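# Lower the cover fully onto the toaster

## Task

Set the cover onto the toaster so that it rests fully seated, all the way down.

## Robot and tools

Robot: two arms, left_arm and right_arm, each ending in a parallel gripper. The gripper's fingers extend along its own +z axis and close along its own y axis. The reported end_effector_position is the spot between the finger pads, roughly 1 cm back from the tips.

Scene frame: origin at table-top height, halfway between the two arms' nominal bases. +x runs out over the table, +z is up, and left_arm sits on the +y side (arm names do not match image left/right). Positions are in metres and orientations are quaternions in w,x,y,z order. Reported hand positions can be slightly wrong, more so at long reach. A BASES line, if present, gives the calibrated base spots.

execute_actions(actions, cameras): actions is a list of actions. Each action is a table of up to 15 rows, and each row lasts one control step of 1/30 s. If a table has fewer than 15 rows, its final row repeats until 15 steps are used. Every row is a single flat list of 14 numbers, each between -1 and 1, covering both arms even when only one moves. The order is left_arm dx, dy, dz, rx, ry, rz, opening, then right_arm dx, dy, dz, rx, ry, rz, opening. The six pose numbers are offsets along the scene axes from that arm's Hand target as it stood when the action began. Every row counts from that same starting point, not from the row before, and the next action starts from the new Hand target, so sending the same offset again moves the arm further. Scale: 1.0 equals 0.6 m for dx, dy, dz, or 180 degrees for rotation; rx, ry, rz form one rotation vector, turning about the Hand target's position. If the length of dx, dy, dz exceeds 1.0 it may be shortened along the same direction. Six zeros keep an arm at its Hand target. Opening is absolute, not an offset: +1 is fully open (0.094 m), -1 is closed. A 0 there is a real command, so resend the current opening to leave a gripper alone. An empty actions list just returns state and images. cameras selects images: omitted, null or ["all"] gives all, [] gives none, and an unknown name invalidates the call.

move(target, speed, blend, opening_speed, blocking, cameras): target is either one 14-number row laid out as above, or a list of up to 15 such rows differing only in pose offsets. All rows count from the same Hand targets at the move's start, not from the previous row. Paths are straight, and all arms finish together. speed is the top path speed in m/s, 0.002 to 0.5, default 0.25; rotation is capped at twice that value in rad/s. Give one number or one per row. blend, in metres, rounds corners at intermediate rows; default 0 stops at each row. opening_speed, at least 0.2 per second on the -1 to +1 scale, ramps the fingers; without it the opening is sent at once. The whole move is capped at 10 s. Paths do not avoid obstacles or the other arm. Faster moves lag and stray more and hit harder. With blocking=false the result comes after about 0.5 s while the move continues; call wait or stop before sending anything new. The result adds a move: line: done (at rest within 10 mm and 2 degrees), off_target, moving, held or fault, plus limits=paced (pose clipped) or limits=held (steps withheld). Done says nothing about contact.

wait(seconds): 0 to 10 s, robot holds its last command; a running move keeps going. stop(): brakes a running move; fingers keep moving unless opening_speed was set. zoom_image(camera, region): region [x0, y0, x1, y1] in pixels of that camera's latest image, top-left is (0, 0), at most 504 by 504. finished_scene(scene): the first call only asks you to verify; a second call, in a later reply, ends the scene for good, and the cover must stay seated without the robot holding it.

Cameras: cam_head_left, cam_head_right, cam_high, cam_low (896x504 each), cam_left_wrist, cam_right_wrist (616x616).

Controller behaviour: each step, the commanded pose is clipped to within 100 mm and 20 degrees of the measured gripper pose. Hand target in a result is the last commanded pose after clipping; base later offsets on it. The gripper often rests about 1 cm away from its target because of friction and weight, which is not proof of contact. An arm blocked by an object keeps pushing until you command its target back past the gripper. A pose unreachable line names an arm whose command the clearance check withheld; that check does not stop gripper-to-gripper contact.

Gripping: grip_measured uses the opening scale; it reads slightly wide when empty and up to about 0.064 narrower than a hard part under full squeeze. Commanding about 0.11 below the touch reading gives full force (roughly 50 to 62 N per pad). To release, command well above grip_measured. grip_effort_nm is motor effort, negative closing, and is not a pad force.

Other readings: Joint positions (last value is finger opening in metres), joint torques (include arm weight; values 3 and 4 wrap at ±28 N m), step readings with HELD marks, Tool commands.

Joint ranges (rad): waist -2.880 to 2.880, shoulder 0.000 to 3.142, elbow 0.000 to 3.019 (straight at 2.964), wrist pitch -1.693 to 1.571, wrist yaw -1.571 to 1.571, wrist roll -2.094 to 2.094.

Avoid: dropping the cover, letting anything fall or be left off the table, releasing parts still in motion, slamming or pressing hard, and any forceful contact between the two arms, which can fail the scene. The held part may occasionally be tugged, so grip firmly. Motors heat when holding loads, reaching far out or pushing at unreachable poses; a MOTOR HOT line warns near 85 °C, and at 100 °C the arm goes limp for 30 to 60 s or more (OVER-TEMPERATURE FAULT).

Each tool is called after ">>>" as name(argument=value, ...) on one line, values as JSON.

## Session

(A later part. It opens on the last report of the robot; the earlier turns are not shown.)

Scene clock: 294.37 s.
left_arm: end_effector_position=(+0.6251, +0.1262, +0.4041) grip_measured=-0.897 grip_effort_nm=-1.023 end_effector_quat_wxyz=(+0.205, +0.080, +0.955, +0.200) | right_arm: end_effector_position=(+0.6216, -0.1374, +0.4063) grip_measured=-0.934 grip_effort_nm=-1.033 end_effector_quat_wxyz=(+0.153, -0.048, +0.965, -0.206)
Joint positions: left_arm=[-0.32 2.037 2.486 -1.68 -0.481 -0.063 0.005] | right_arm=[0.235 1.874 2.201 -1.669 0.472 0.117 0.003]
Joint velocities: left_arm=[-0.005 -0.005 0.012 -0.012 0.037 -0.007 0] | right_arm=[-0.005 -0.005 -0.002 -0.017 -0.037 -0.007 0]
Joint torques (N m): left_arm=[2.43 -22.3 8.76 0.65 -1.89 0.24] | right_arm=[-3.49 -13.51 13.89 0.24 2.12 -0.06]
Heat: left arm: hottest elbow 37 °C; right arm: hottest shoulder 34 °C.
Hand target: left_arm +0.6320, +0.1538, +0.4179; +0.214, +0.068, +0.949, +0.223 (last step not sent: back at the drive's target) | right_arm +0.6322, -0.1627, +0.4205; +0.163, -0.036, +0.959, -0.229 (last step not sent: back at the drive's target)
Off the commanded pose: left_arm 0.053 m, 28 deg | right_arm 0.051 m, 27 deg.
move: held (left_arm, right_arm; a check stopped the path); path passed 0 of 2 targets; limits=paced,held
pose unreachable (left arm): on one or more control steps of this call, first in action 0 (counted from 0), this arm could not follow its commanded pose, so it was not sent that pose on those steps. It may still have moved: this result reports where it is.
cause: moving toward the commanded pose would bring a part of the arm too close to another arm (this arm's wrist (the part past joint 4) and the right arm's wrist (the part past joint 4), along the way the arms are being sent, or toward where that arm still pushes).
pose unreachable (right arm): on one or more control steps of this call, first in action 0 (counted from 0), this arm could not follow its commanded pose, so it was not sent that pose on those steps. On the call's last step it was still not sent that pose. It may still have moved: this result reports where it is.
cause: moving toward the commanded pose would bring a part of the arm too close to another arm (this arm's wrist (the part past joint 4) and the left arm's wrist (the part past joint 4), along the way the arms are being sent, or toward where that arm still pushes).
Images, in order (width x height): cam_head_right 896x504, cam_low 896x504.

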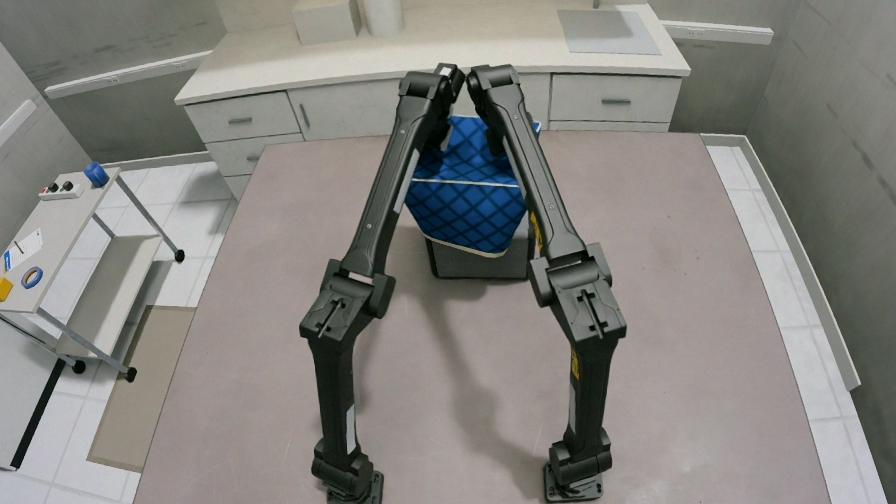

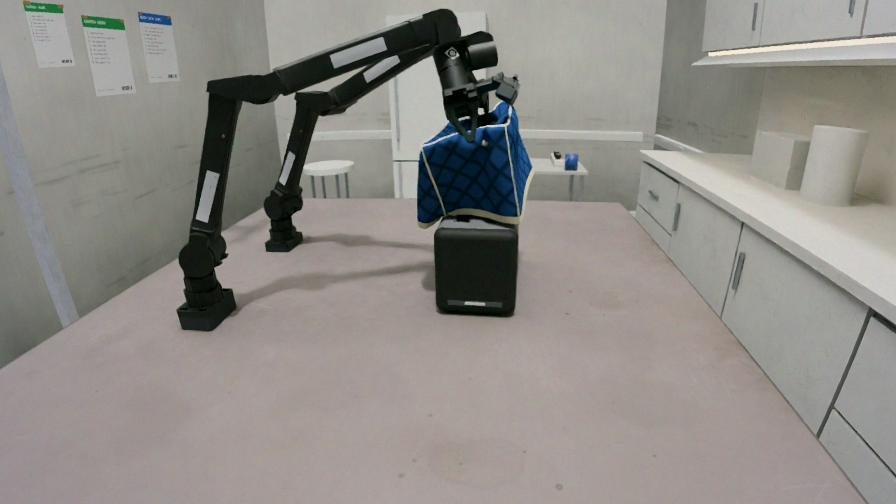

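>>> move(target=[0.0,0.03,0.05,-0.03,0,0,-1,0.0,-0.03,0.05,0.03,0,0,-1], speed=0.12, cameras=["cam_low","cam_head_right"])

>>> zoom_image(camera="cam_low", region=[380, 40, 640, 340])

>>> zoom_image(camera="cam_head_right", region=[340, 60, 610, 330])

Scene clock: 300.23 s.
left_arm: end_effector_position=(+0.6264, +0.1210, +0.4143) grip_measured=-0.897 grip_effort_nm=-1.028 end_effector_quat_wxyz=(+0.214, +0.091, +0.959, +0.162) | right_arm: end_effector_position=(+0.6259, -0.1397, +0.4189) grip_measured=-0.934 grip_effort_nm=-1.038 end_effector_quat_wxyz=(+0.162, -0.057, +0.970, -0.170)
Joint positions: left_arm=[-0.308 2.037 2.524 -1.68 -0.4 -0.036 0.005] | right_arm=[0.21 1.874 2.244 -1.669 0.393 0.076 0.003]
Joint velocities: left_arm=[-0.005 -0.005 -0.012 0.007 -0.051 -0.007 0] | right_arm=[-0.005 0.015 -0.027 -0.002 0.022 0.051 0]
Joint torques (N m): left_arm=[4.66 -24.12 10.19 0.23 -1.1 0.23] | right_arm=[-5.71 -15.85 13.94 0.24 1.28 -0.09]
Heat: left arm: hottest elbow 37 °C; right arm: hottest shoulder 34 °C.
Hand target: left_arm +0.6322, +0.1710, +0.4484; +0.217, +0.059, +0.958, +0.178 | right_arm +0.6328, -0.1808, +0.4509; +0.165, -0.028, +0.969, -0.185
Off the commanded pose: left_arm 0.061 m, 4 deg | right_arm 0.052 m, 4 deg.
held back during your reply time or a wait (right arm), on 90 control steps: a part of the arm was too close to another arm, or the arm's last command would have brought one too close.
joint sent to its limit (left arm) — joint 4 (wrist pitch), lower limit. The joint targets are off in position, not in orientation.
joint sent to its limit (right arm) — joint 4 (wrist pitch), lower limit. The joint targets still meet the commanded pose.
move: off_target (left_arm, right_arm); limits=held
pose unreachable (right arm): on one or more control steps of this call, first in action 0 (counted from 0), this arm could not follow its commanded pose, so it was not sent that pose on those steps. It may still have moved: this result reports where it is.
cause: moving toward the commanded pose would bring a part of the arm too close to another arm (this arm's wrist (the part past joint 4) and the left arm's wrist (the part past joint 4), where that arm would come to rest).
Images, in order (width x height): cam_head_right 896x504, cam_low 896x504.

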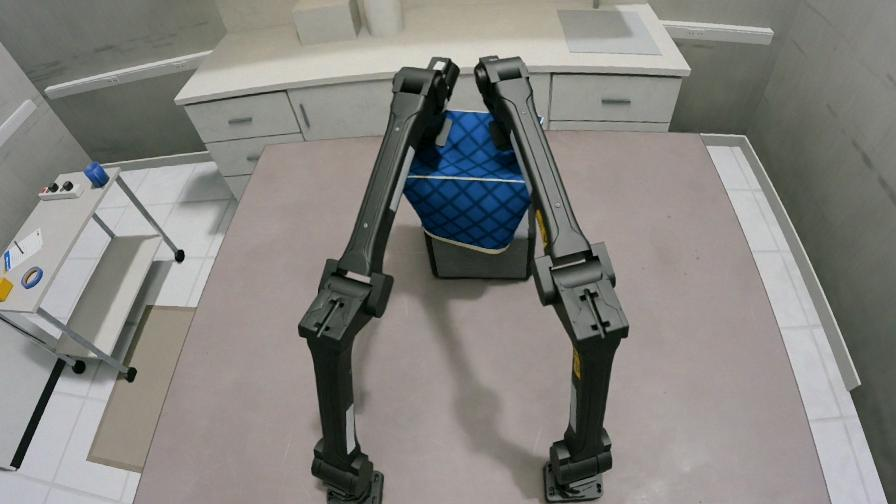

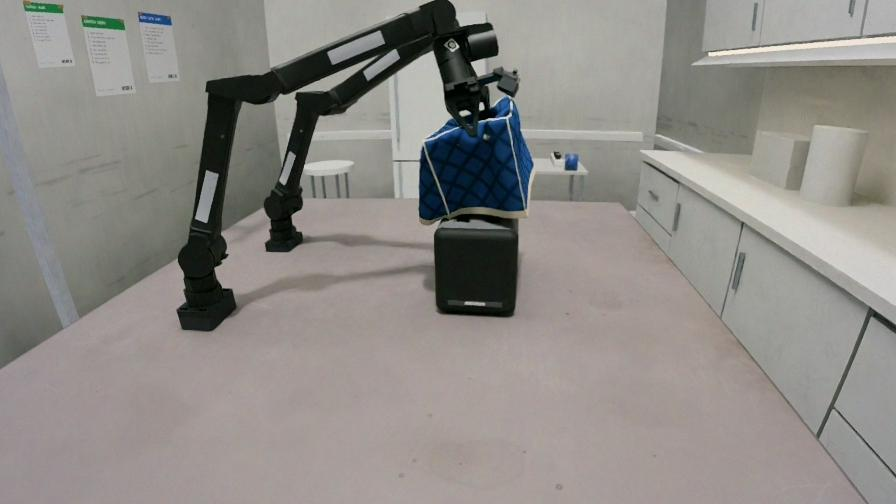

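Scaled by 1.680.

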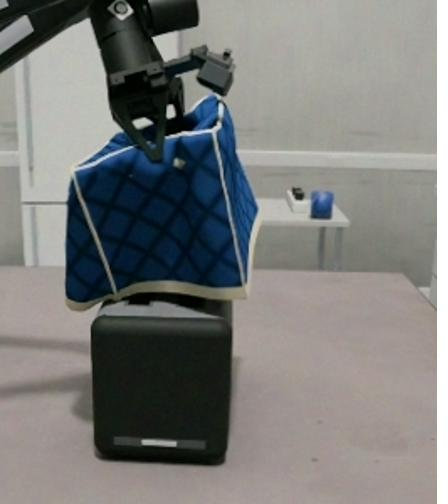

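Scaled by 1.867.

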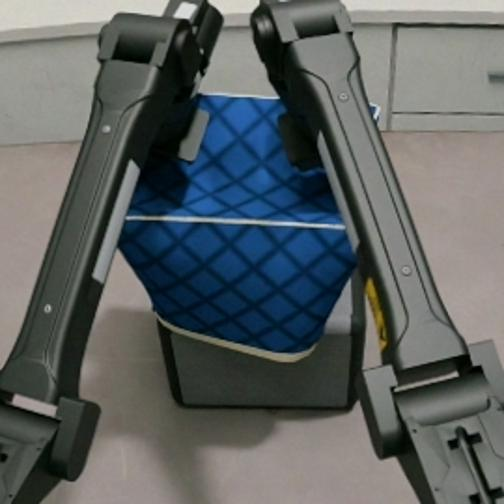

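>>> move(target=[-0.04,0,0.11,0,0,0,-1,-0.04,0,0.11,0,0,0,-1], speed=0.12, cameras=["cam_low","cam_head_right"])

>>> zoom_image(camera="cam_low", region=[380, 40, 640, 340])

>>> zoom_image(camera="cam_head_right", region=[340, 60, 610, 330])

Scene clock: 310.90 s.
left_arm: end_effector_position=(+0.6099, +0.1256, +0.4759) grip_measured=-0.897 grip_effort_nm=-1.018 end_effector_quat_wxyz=(+0.265, +0.094, +0.948, +0.152) | right_arm: end_effector_position=(+0.6103, -0.1424, +0.4807) grip_measured=-0.934 grip_effort_nm=-1.043 end_effector_quat_wxyz=(+0.216, -0.063, +0.961, -0.159)
Joint positions: left_arm=[-0.307 1.978 2.579 -1.68 -0.396 -0.003 0.005] | right_arm=[0.21 1.807 2.298 -1.669 0.386 0.038 0.003]
Joint velocities: left_arm=[-0.015 -0.005 -0.017 0.002 -0.022 0.007 0.001] | right_arm=[0.005 -0.015 -0.012 -0.002 0.037 -0.022 -0.001]
Joint torques (N m): left_arm=[4.25 -22.71 9.89 0.34 -1.49 0.27] | right_arm=[-5.01 -15.21 13.5 0.46 1.69 -0.09]
Heat: left arm: hottest elbow 38 °C; right arm: hottest shoulder 35 °C.
Hand target: left_arm +0.6083, +0.1700, +0.5144; +0.217, +0.060, +0.958, +0.177 | right_arm +0.6096, -0.1809, +0.5180; +0.165, -0.028, +0.969, -0.184
Off the commanded pose: left_arm 0.060 m, 8 deg | right_arm 0.053 m, 8 deg.
joint sent to its limit (left arm) — joint 4 (wrist pitch), lower limit. The joint targets are off in position and orientation.
joint sent to its limit (right arm) — joint 4 (wrist pitch), lower limit. The joint targets are off in orientation, not in position.
move: off_target (left_arm, right_arm)
Images, in order (width x height): cam_head_right 896x504, cam_low 896x504.

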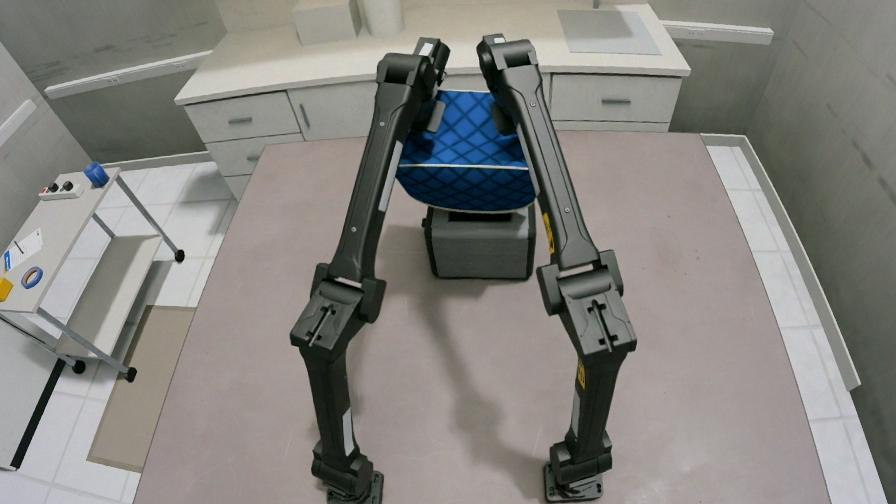

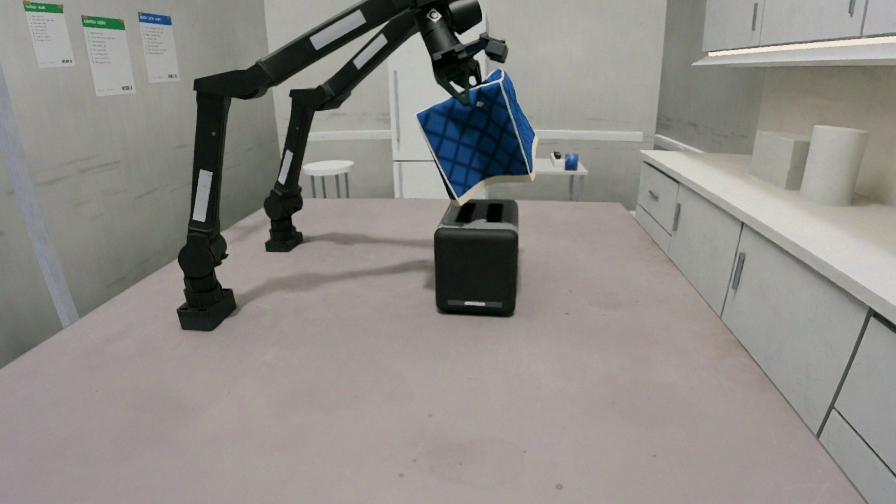

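Scaled by 1.680.

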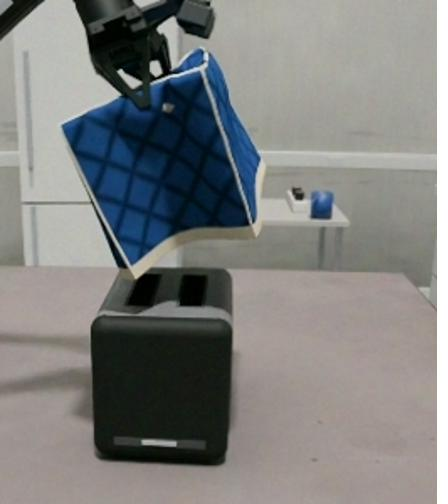

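Scaled by 1.867.

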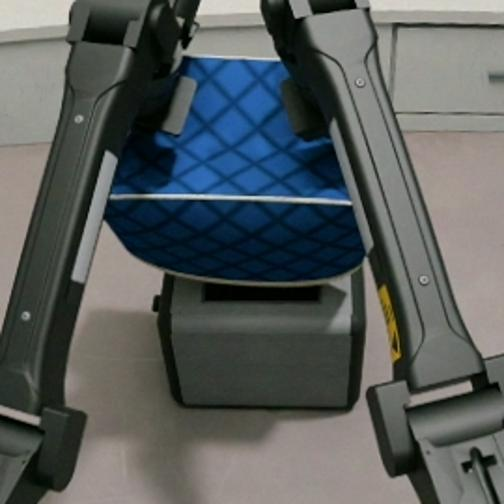

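>>> move(target=[[-0.12,-0.015,-0.02,0,0,0,-1,-0.12,-0.015,-0.02,0,0,0,-1],[-0.12,-0.015,-0.22,0,0.03,0,-1,-0.12,-0.015,-0.22,0,0.03,0,-1]], speed=0.12, cameras=["cam_low","cam_head_right"])

>>> zoom_image(camera="cam_low", region=[380, 40, 640, 340])

>>> zoom_image(camera="cam_head_right", region=[340, 60, 610, 330])

Scene clock: 318.83 s.
left_arm: end_effector_position=(+0.5347, +0.1183, +0.3621) grip_measured=-0.897 grip_effort_nm=-1.028 end_effector_quat_wxyz=(+0.163, +0.095, +0.970, +0.152) | right_arm: end_effector_position=(+0.5415, -0.1516, +0.3850) grip_measured=-0.934 grip_effort_nm=-1.038 end_effector_quat_wxyz=(+0.128, -0.066, +0.977, -0.157)
Joint positions: left_arm=[-0.352 1.747 1.968 -1.537 -0.375 -0.102 0.005] | right_arm=[0.215 1.629 1.833 -1.572 0.356 0.081 0.003]
Joint velocities: left_arm=[0.005 -0.005 -0.017 0.017 -0.007 -0.007 -0.001] | right_arm=[-0.005 -0.015 -0.002 0.012 -0.007 0.037 -0.001]
Joint torques (N m): left_arm=[4.48 -21.77 7.12 0.06 -1.8 0.11] | right_arm=[-5.19 -13.33 7.27 0.05 2 0.21]
Heat: left arm: hottest elbow 38 °C; right arm: hottest shoulder 35 °C.
Hand target: left_arm +0.5351, +0.1637, +0.3814; +0.171, +0.066, +0.967, +0.175 | right_arm +0.5360, -0.1903, +0.3863; +0.119, -0.037, +0.975, -0.183
Off the commanded pose: left_arm 0.047 m, 4 deg | right_arm 0.038 m, 5 deg.
move: off_target (left_arm, right_arm)
Images, in order (width x height): cam_head_right 896x504, cam_low 896x504.

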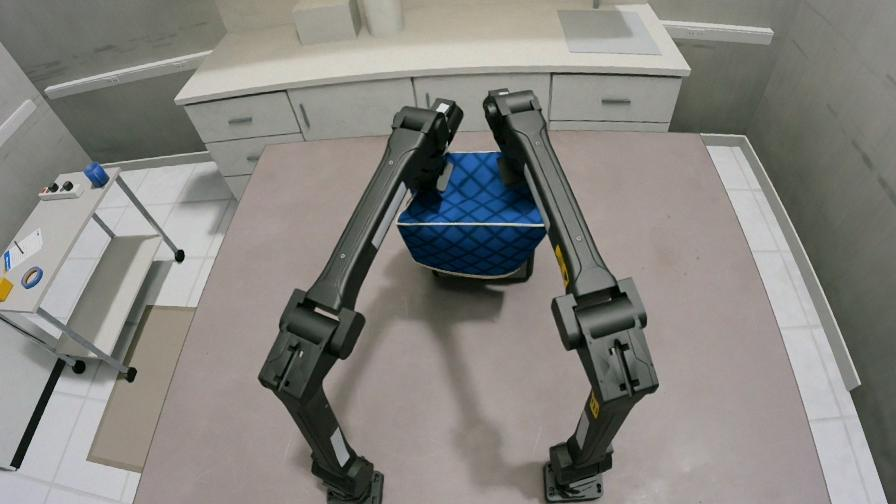

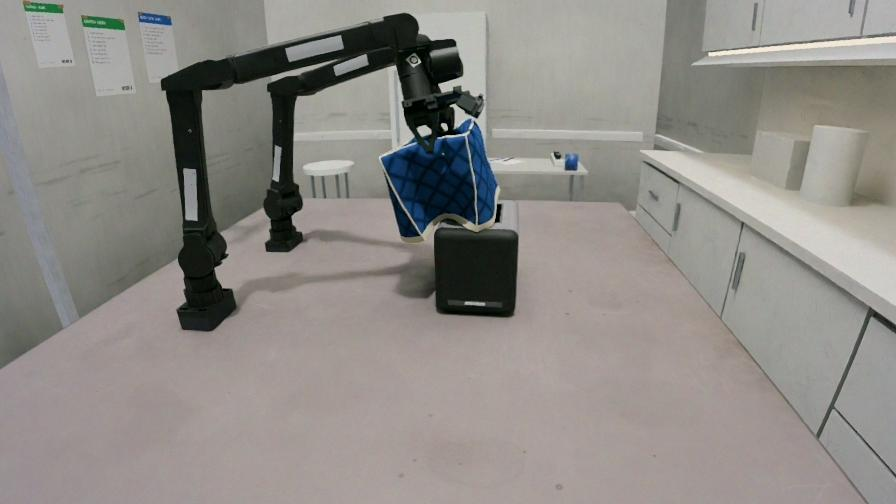

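Scaled by 1.680.

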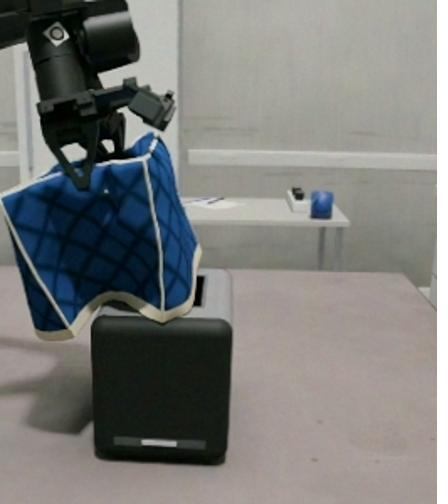

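Scaled by 1.867.

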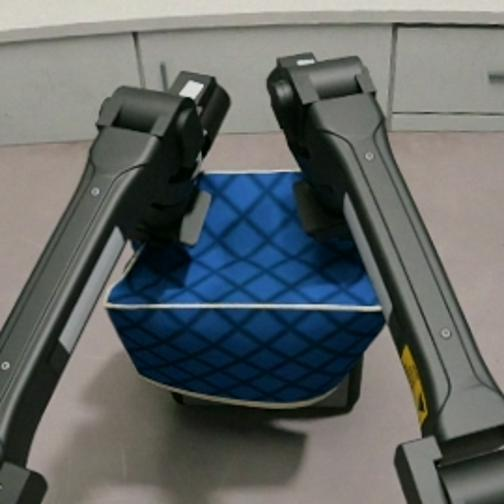

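>>> move(target=[[0.03,-0.02,-0.03,0,0.03,0,-1,0.03,-0.02,-0.03,0,0.03,0,-1],[0.17,-0.02,-0.02,0,0.07,0,-1,0.17,-0.02,-0.02,0,0.06,0,-1]], speed=0.12, cameras=["cam_low","cam_head_right"])

>>> zoom_image(camera="cam_low", region=[380, 40, 640, 340])

>>> zoom_image(camera="cam_head_right", region=[340, 60, 610, 330])

Scene clock: 326.67 s.
left_arm: end_effector_position=(+0.6197, +0.1022, +0.3614) grip_measured=-0.897 grip_effort_nm=-1.028 end_effector_quat_wxyz=(+0.158, +0.123, +0.970, +0.137) | right_arm: end_effector_position=(+0.6198, -0.1617, +0.3738) grip_measured=-0.934 grip_effort_nm=-1.038 end_effector_quat_wxyz=(+0.102, -0.085, +0.978, -0.160)
Joint positions: left_arm=[-0.32 2.047 2.422 -1.675 -0.328 -0.018 0.005] | right_arm=[0.163 1.878 2.148 -1.666 0.341 -0.004 0.003]
Joint velocities: left_arm=[0.005 -0.015 -0.002 0.007 0.007 -0.007 0] | right_arm=[-0.005 -0.015 -0.002 0.002 0.007 -0.051 0]
Joint torques (N m): left_arm=[4.89 -21.19 10.35 -0.18 -1.3 0.26] | right_arm=[-6.01 -12.51 13.57 0.03 1.34 -0.08]
Heat: left arm: hottest elbow 38 °C; right arm: hottest shoulder 35 °C.
Hand target: left_arm +0.6377, +0.1510, +0.3701; +0.064, +0.085, +0.980, +0.167 | right_arm +0.6376, -0.2020, +0.3723; +0.026, -0.054, +0.982, -0.180
Off the commanded pose: left_arm 0.053 m, 12 deg | right_arm 0.044 m, 10 deg.
joint sent to its limit (left arm) — joint 4 (wrist pitch), lower limit. The joint targets are off in orientation, not in position.
joint sent to its limit (right arm) — joint 4 (wrist pitch), lower limit. The joint targets are off in position and orientation.
move: off_target (left_arm, right_arm)
Images, in order (width x height): cam_head_right 896x504, cam_low 896x504.

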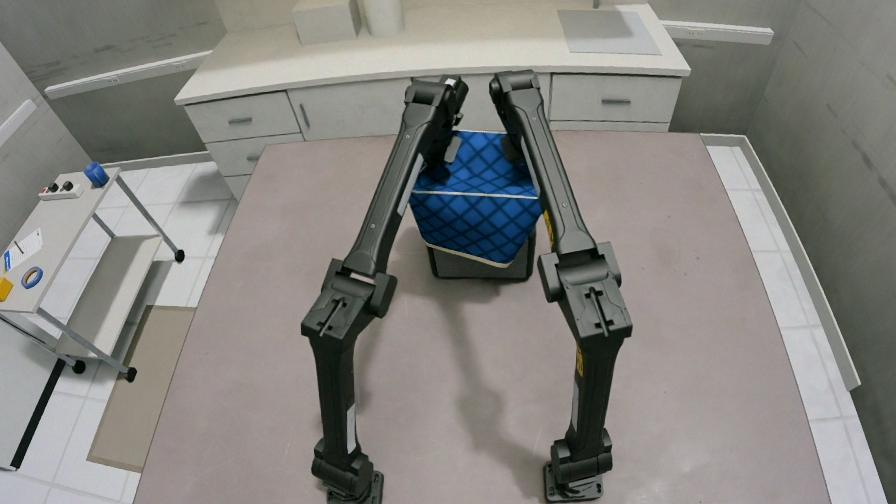

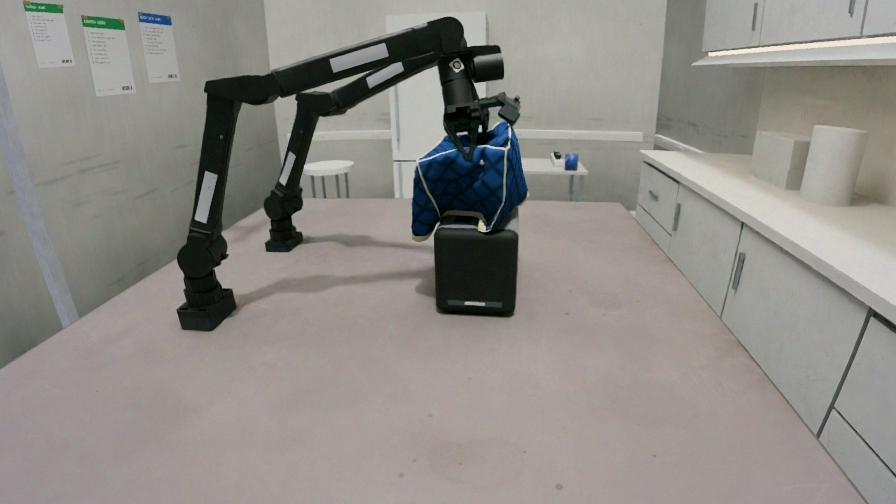

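Scaled by 1.680.

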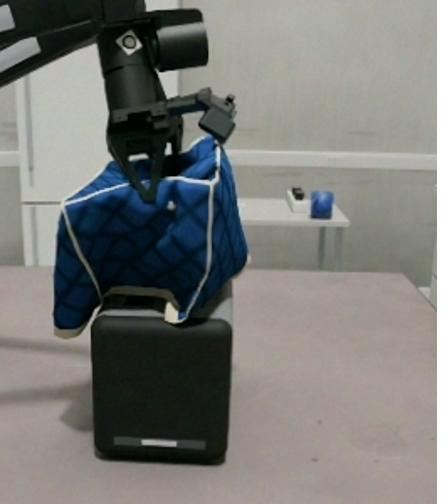

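Scaled by 1.867.

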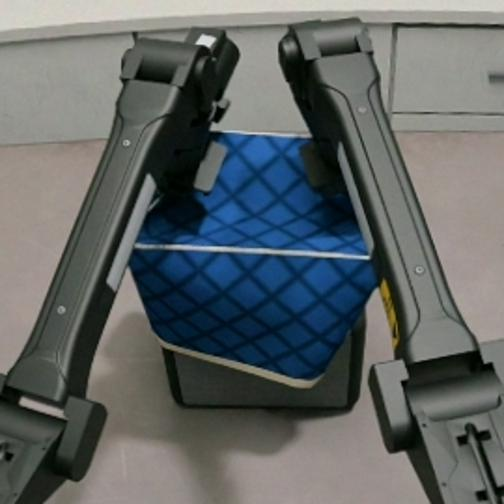

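>>> move(target=[[-0.06,0.02,0.17,-0.08,0,0,-1,-0.06,0.02,0.17,0.08,0,0,-1],[-0.42,0.02,0.17,-0.14,0.04,0,-1,-0.42,0.02,0.17,0.14,0.02,0,-1],[-0.42,0.02,-0.13,-0.2,0.06,0,-1,-0.42,0.02,-0.13,0.18,0.06,0,-1]], speed=0.15, cameras=["cam_low","cam_head_right"])

>>> zoom_image(camera="cam_low", region=[300, 40, 640, 340])

Scene clock: 341.67 s.
left_arm: end_effector_position=(+0.3710, +0.1261, +0.2974) grip_measured=-0.897 grip_effort_nm=-1.033 end_effector_quat_wxyz=(-0.013, +0.098, +0.980, -0.172) | right_arm: end_effector_position=(+0.3808, -0.1570, +0.3082) grip_measured=-0.933 grip_effort_nm=-1.033 end_effector_quat_wxyz=(-0.045, -0.080, +0.988, +0.127)
Joint positions: left_arm=[-0.182 1.453 1.466 -1.584 0.346 0.022 0.005] | right_arm=[0.034 1.377 1.374 -1.663 -0.253 -0.103 0.003]
Joint velocities: left_arm=[0.005 -0.005 -0.007 0.002 -0.037 -0.037 -0.001] | right_arm=[-0.015 0.005 0.012 -0.007 0.051 -0.007 -0.001]
Joint torques (N m): left_arm=[5.77 -12.16 7.34 0.1 -1.4 0.35] | right_arm=[-6.24 -7.71 8.03 -0.1 1.79 -0.18]
Heat: left arm: hottest elbow 39 °C; right arm: hottest shoulder 34 °C.
Hand target: left_arm +0.3848, +0.1654, +0.2921; -0.005, +0.073, +0.986, -0.151 | right_arm +0.3847, -0.1916, +0.2978; -0.052, -0.061, +0.991, +0.104
Off the commanded pose: left_arm 0.040 m, 4 deg | right_arm 0.036 m, 3 deg.
move: off_target (left_arm, right_arm)
Images, in order (width x height): cam_head_right 896x504, cam_low 896x504.

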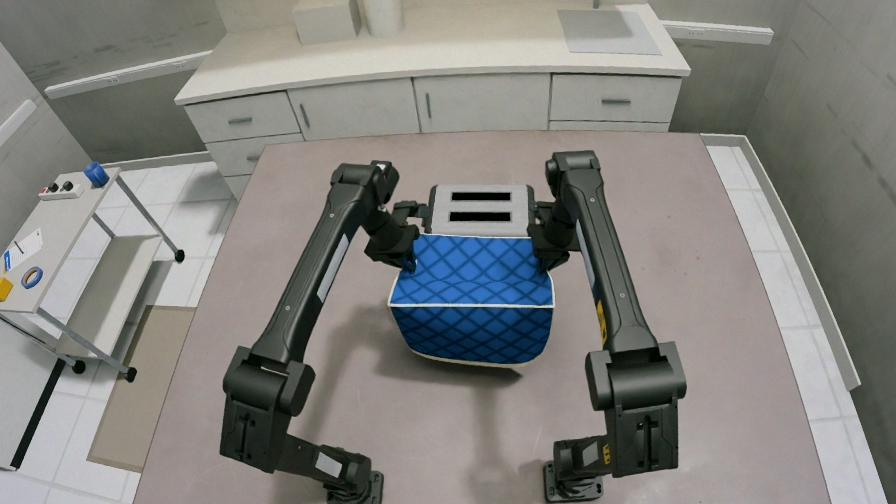

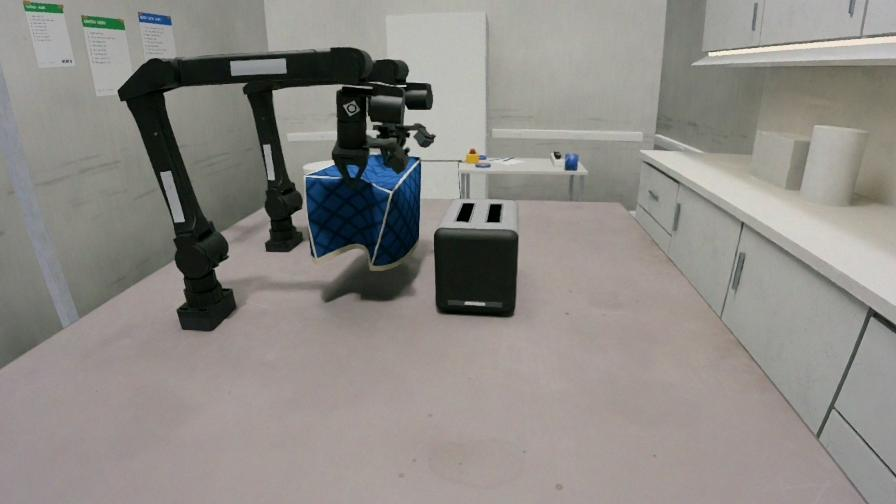

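Scaled by 1.482.

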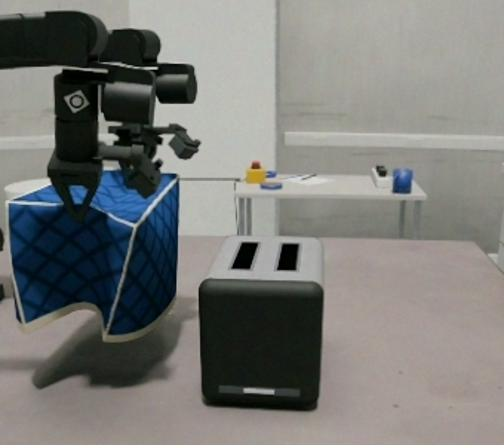

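>>> move(target=[-0.02,-0.015,-0.15,-0.08,0,0,-1,-0.02,0.015,-0.16,0.1,0,0,-1], speed=0.12)

>>> zoom_image(camera="cam_low", region=[300, 40, 640, 340])

Scene clock: 346.93 s.
left_arm: end_effector_position=(+0.3599, +0.1279, +0.2102) grip_measured=-0.897 grip_effort_nm=-1.028 end_effector_quat_wxyz=(-0.008, +0.092, +0.953, -0.287) | right_arm: end_effector_position=(+0.3690, -0.1577, +0.2158) grip_measured=-0.934 grip_effort_nm=-1.038 end_effector_quat_wxyz=(-0.037, -0.083, +0.959, +0.269)
Joint positions: left_arm=[-0.094 1.453 1.188 -1.327 0.583 0.11 0.005] | right_arm=[-0.086 1.406 1.105 -1.434 -0.527 -0.267 0.003]
Joint velocities: left_arm=[-0.024 -0.005 -0.002 -0.002 0.022 0.007 0] | right_arm=[-0.005 -0.005 -0.002 0.002 -0.051 0.022 0]
Joint torques (N m): left_arm=[4.48 -11.63 7.21 0.34 -0.74 0.35] | right_arm=[-5.19 -6.65 7.5 0.03 0.94 -0.23]
Heat: left arm: hottest elbow 38 °C; right arm: hottest shoulder 34 °C.
Hand target: left_arm +0.3729, +0.1578, +0.2026; +0.003, +0.073, +0.959, -0.274 | right_arm +0.3710, -0.1827, +0.2016; -0.043, -0.068, +0.963, +0.257
Off the commanded pose: left_arm 0.032 m, 3 deg | right_arm 0.029 m, 2 deg.
move: off_target (left_arm, right_arm)

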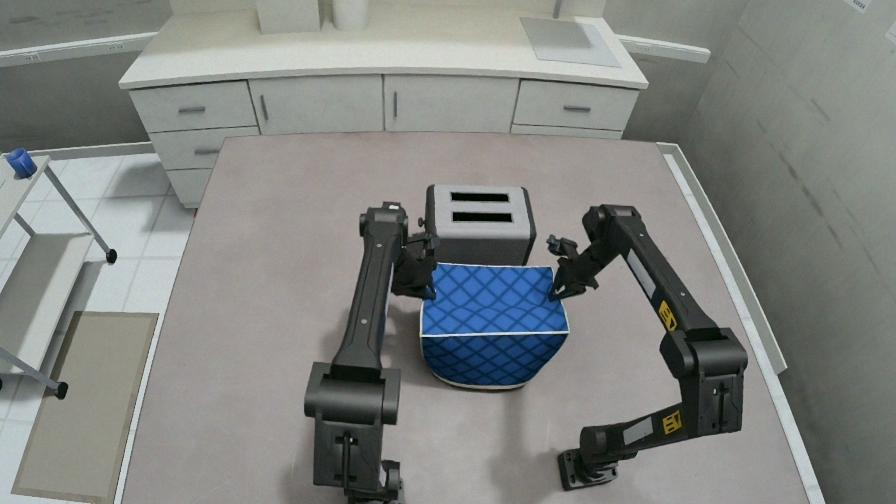

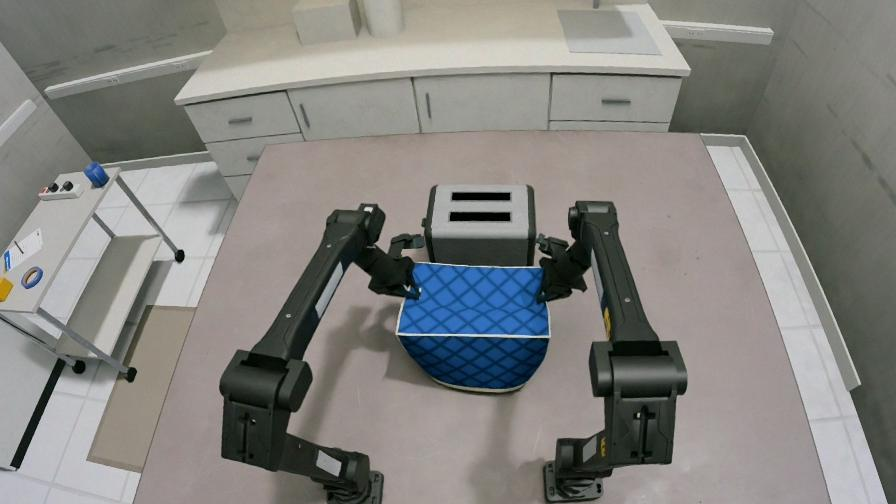

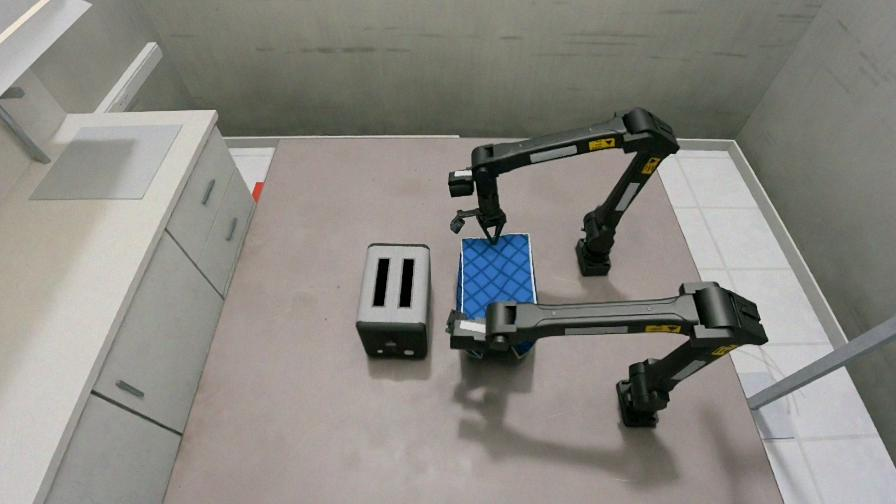

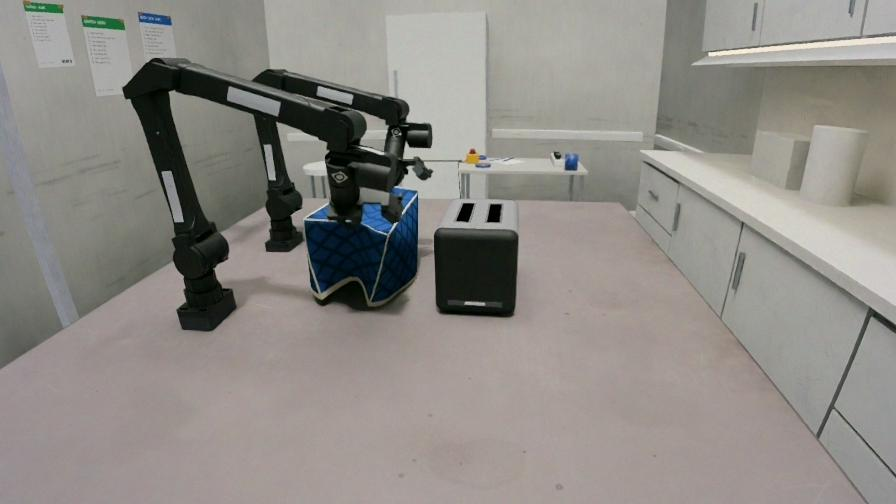

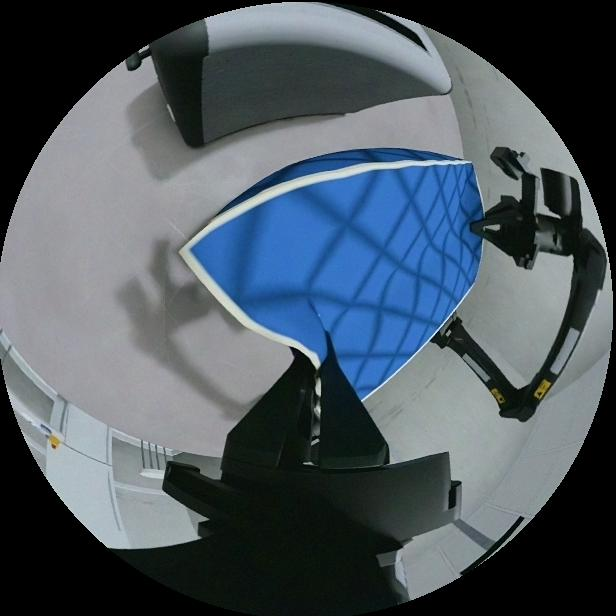

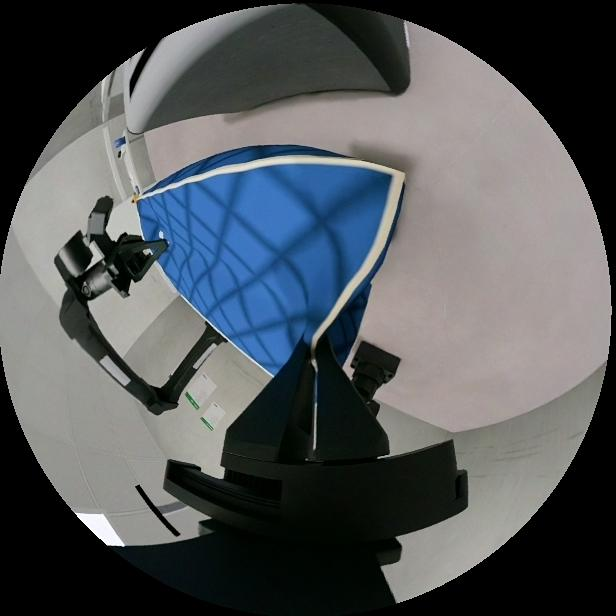

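Scaled by 1.482.

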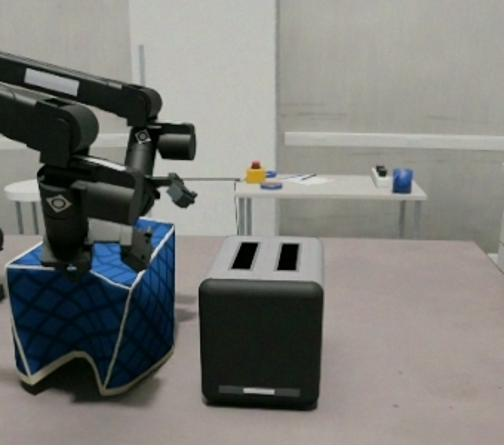

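>>> move(target=[0,0,-0.03,0,0,0,-1,0,0,-0.03,0,0,0,-1], speed=0.1, cameras=[])

>>> move(target=[0,-0.03,0,0,0,0,1,0,0.03,0,0,0,0,1], opening_speed=1, cameras=[])

>>> move(target=[0,0.17,0.15,0,0,0,1,0,-0.17,0.15,0,0,0,1])

>>> zoom_image(camera="cam_low", region=[300, 40, 640, 340])

Scene clock: 352.60 s.
left_arm: end_effector_position=(+0.3611, +0.1279, +0.1955) grip_measured=-0.897 grip_effort_nm=-1.033 end_effector_quat_wxyz=(-0.003, +0.094, +0.953, -0.288) | right_arm: end_effector_position=(+0.3708, -0.1580, +0.2018) grip_measured=-0.934 grip_effort_nm=-1.038 end_effector_quat_wxyz=(-0.031, -0.085, +0.959, +0.269)
Joint positions: left_arm=[-0.093 1.463 1.157 -1.279 0.584 0.113 0.005] | right_arm=[-0.087 1.415 1.077 -1.384 -0.529 -0.269 0.003]
Joint velocities: left_arm=[-0.005 0.005 0.007 0.017 -0.125 -0.022 -0.002] | right_arm=[-0.015 -0.024 -0.007 0.037 -0.007 -0.022 -0.001]
Joint torques (N m): left_arm=[4.6 -11.11 6.89 0.31 -0.78 0.32] | right_arm=[-5.01 -6.18 6.97 0.09 0.97 -0.2]
Heat: left arm: hottest elbow 38 °C; right arm: hottest shoulder 34 °C.
Hand target: left_arm +0.3729, +0.1581, +0.1847; +0.003, +0.073, +0.959, -0.274 | right_arm +0.3707, -0.1826, +0.1835; -0.043, -0.068, +0.963, +0.257
Off the commanded pose: left_arm 0.034 m, 3 deg | right_arm 0.031 m, 3 deg.
move: off_target (left_arm, right_arm)
No camera images: "cameras" was empty.

Scene clock: 355.00 s.
left_arm: end_effector_position=(+0.3675, +0.1373, +0.1912) grip_measured=+0.997 grip_effort_nm=0.105 end_effector_quat_wxyz=(+0.005, +0.082, +0.958, -0.275) | right_arm: end_effector_position=(+0.3731, -0.1635, +0.1967) grip_measured=+0.997 grip_effort_nm=0.090 end_effector_quat_wxyz=(-0.026, -0.080, +0.963, +0.258)
Joint positions: left_arm=[-0.078 1.465 1.154 -1.256 0.558 0.096 0.094] | right_arm=[-0.093 1.415 1.069 -1.361 -0.507 -0.257 0.094]
Joint velocities: left_arm=[-0.015 0.005 0.007 0.017 -0.022 0.022 0] | right_arm=[-0.005 -0.005 0.007 0.012 -0.007 -0.007 0]
Joint torques (N m): left_arm=[0.21 -11.52 7.06 0.46 0.26 0.03] | right_arm=[-1.03 -6.59 7.08 0.17 -0.16 0.24]
Heat: left arm: hottest elbow 37 °C; right arm: hottest shoulder 34 °C.
Hand target: left_arm +0.3727, +0.1402, +0.1844; +0.003, +0.074, +0.959, -0.274 | right_arm +0.3707, -0.1644, +0.1837; -0.043, -0.068, +0.963, +0.257
Off the commanded pose: left_arm 0.009 m, 1 deg | right_arm 0.013 m, 2 deg.
move: off_target (right_arm)
No camera images: "cameras" was empty.

Scene clock: 356.53 s.
left_arm: end_effector_position=(+0.3626, +0.2331, +0.2632) grip_measured=+0.998 grip_effort_nm=0.090 end_effector_quat_wxyz=(-0.010, +0.070, +0.958, -0.277) | right_arm: end_effector_position=(+0.3584, -0.2590, +0.2592) grip_measured=+0.998 grip_effort_nm=0.095 end_effector_quat_wxyz=(-0.043, -0.056, +0.965, +0.253)
Joint positions: left_arm=[0.154 1.465 1.344 -1.615 0.54 0.351 0.094] | right_arm=[-0.341 1.415 1.233 -1.671 -0.442 -0.484 0.094]
Joint velocities: left_arm=[0.005 -0.024 0.002 0.002 -0.022 0.066 0] | right_arm=[-0.005 -0.005 -0.007 0.012 -0.022 0.007 -0.001]
Joint torques (N m): left_arm=[0.85 -12.1 10.24 -0.53 0.31 0.18] | right_arm=[-1.73 -7.77 13.08 -0.55 -0.14 -0.11]
Heat: left arm: hottest elbow 37 °C; right arm: hottest shoulder 34 °C.
Hand target: left_arm +0.3741, +0.2404, +0.2758; +0.005, +0.073, +0.959, -0.274 | right_arm +0.3719, -0.2675, +0.2730; -0.044, -0.068, +0.964, +0.254
Off the commanded pose: left_arm 0.018 m, 2 deg | right_arm 0.020 m, 2 deg.
joint sent to its limit (right arm) — joint 4 (wrist pitch), lower limit. The joint targets still meet the commanded pose.
move: off_target (left_arm, right_arm)

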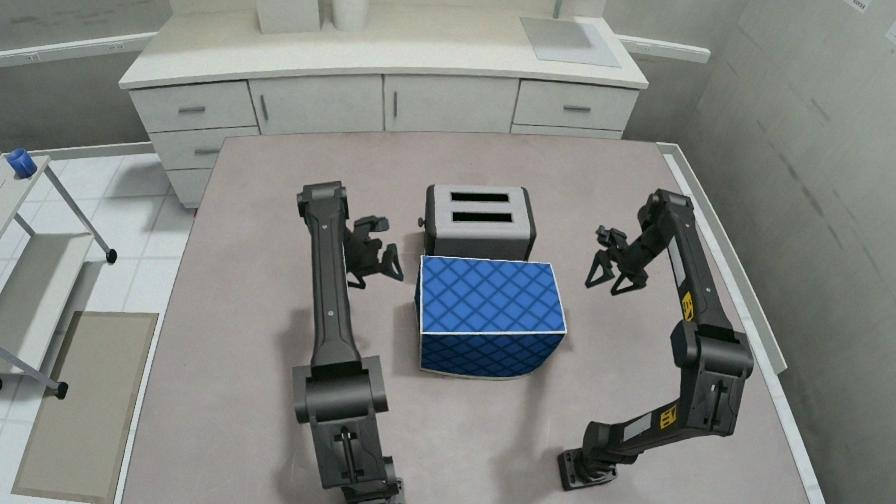

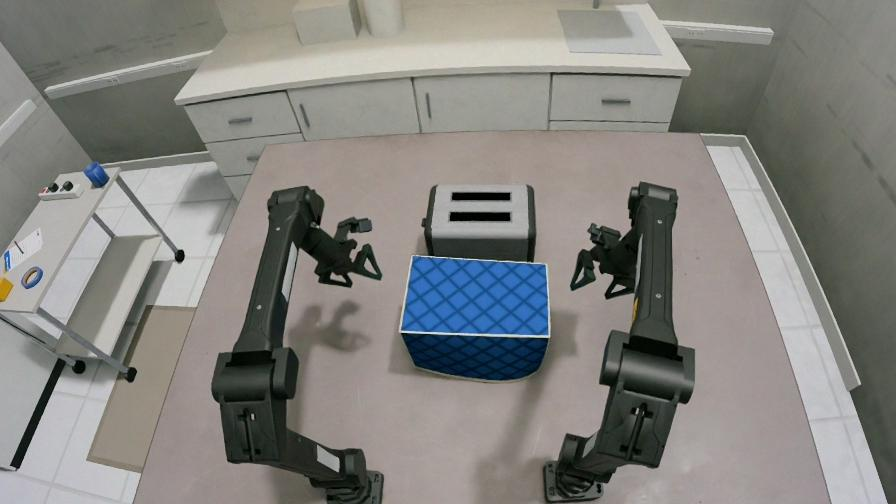

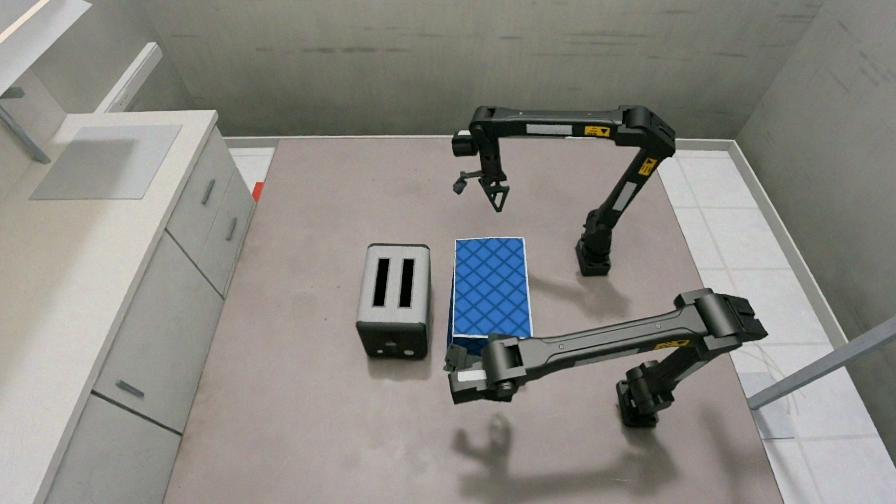

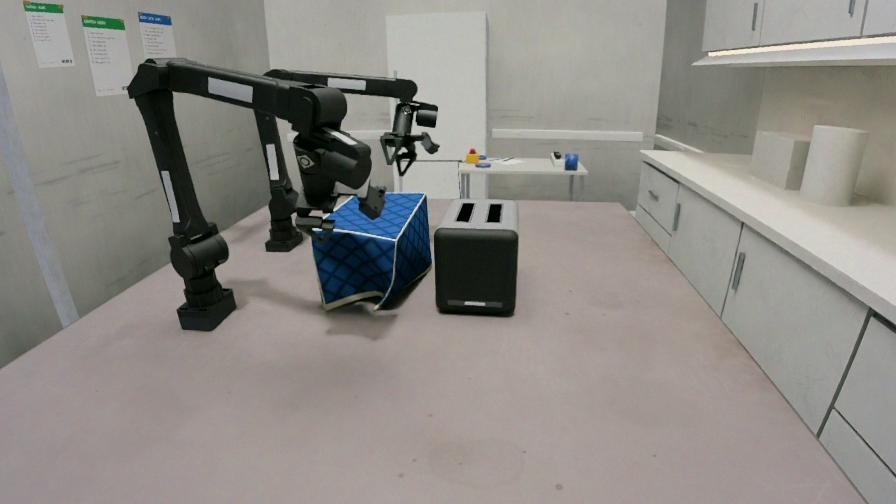

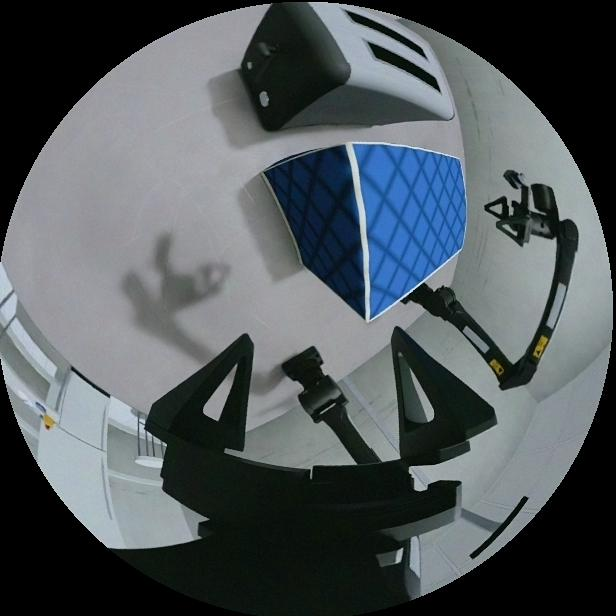

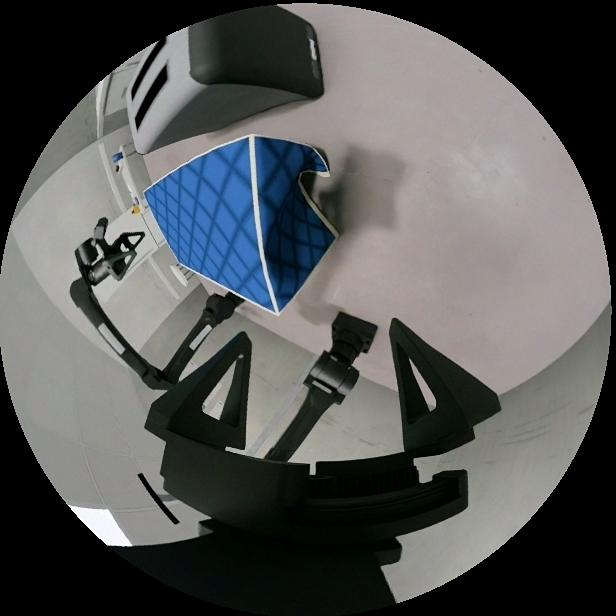

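Scaled by 1.482.

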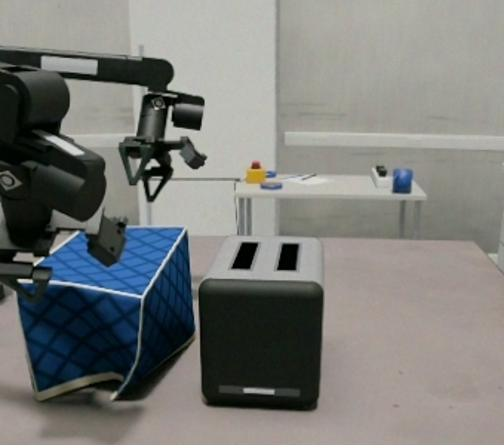

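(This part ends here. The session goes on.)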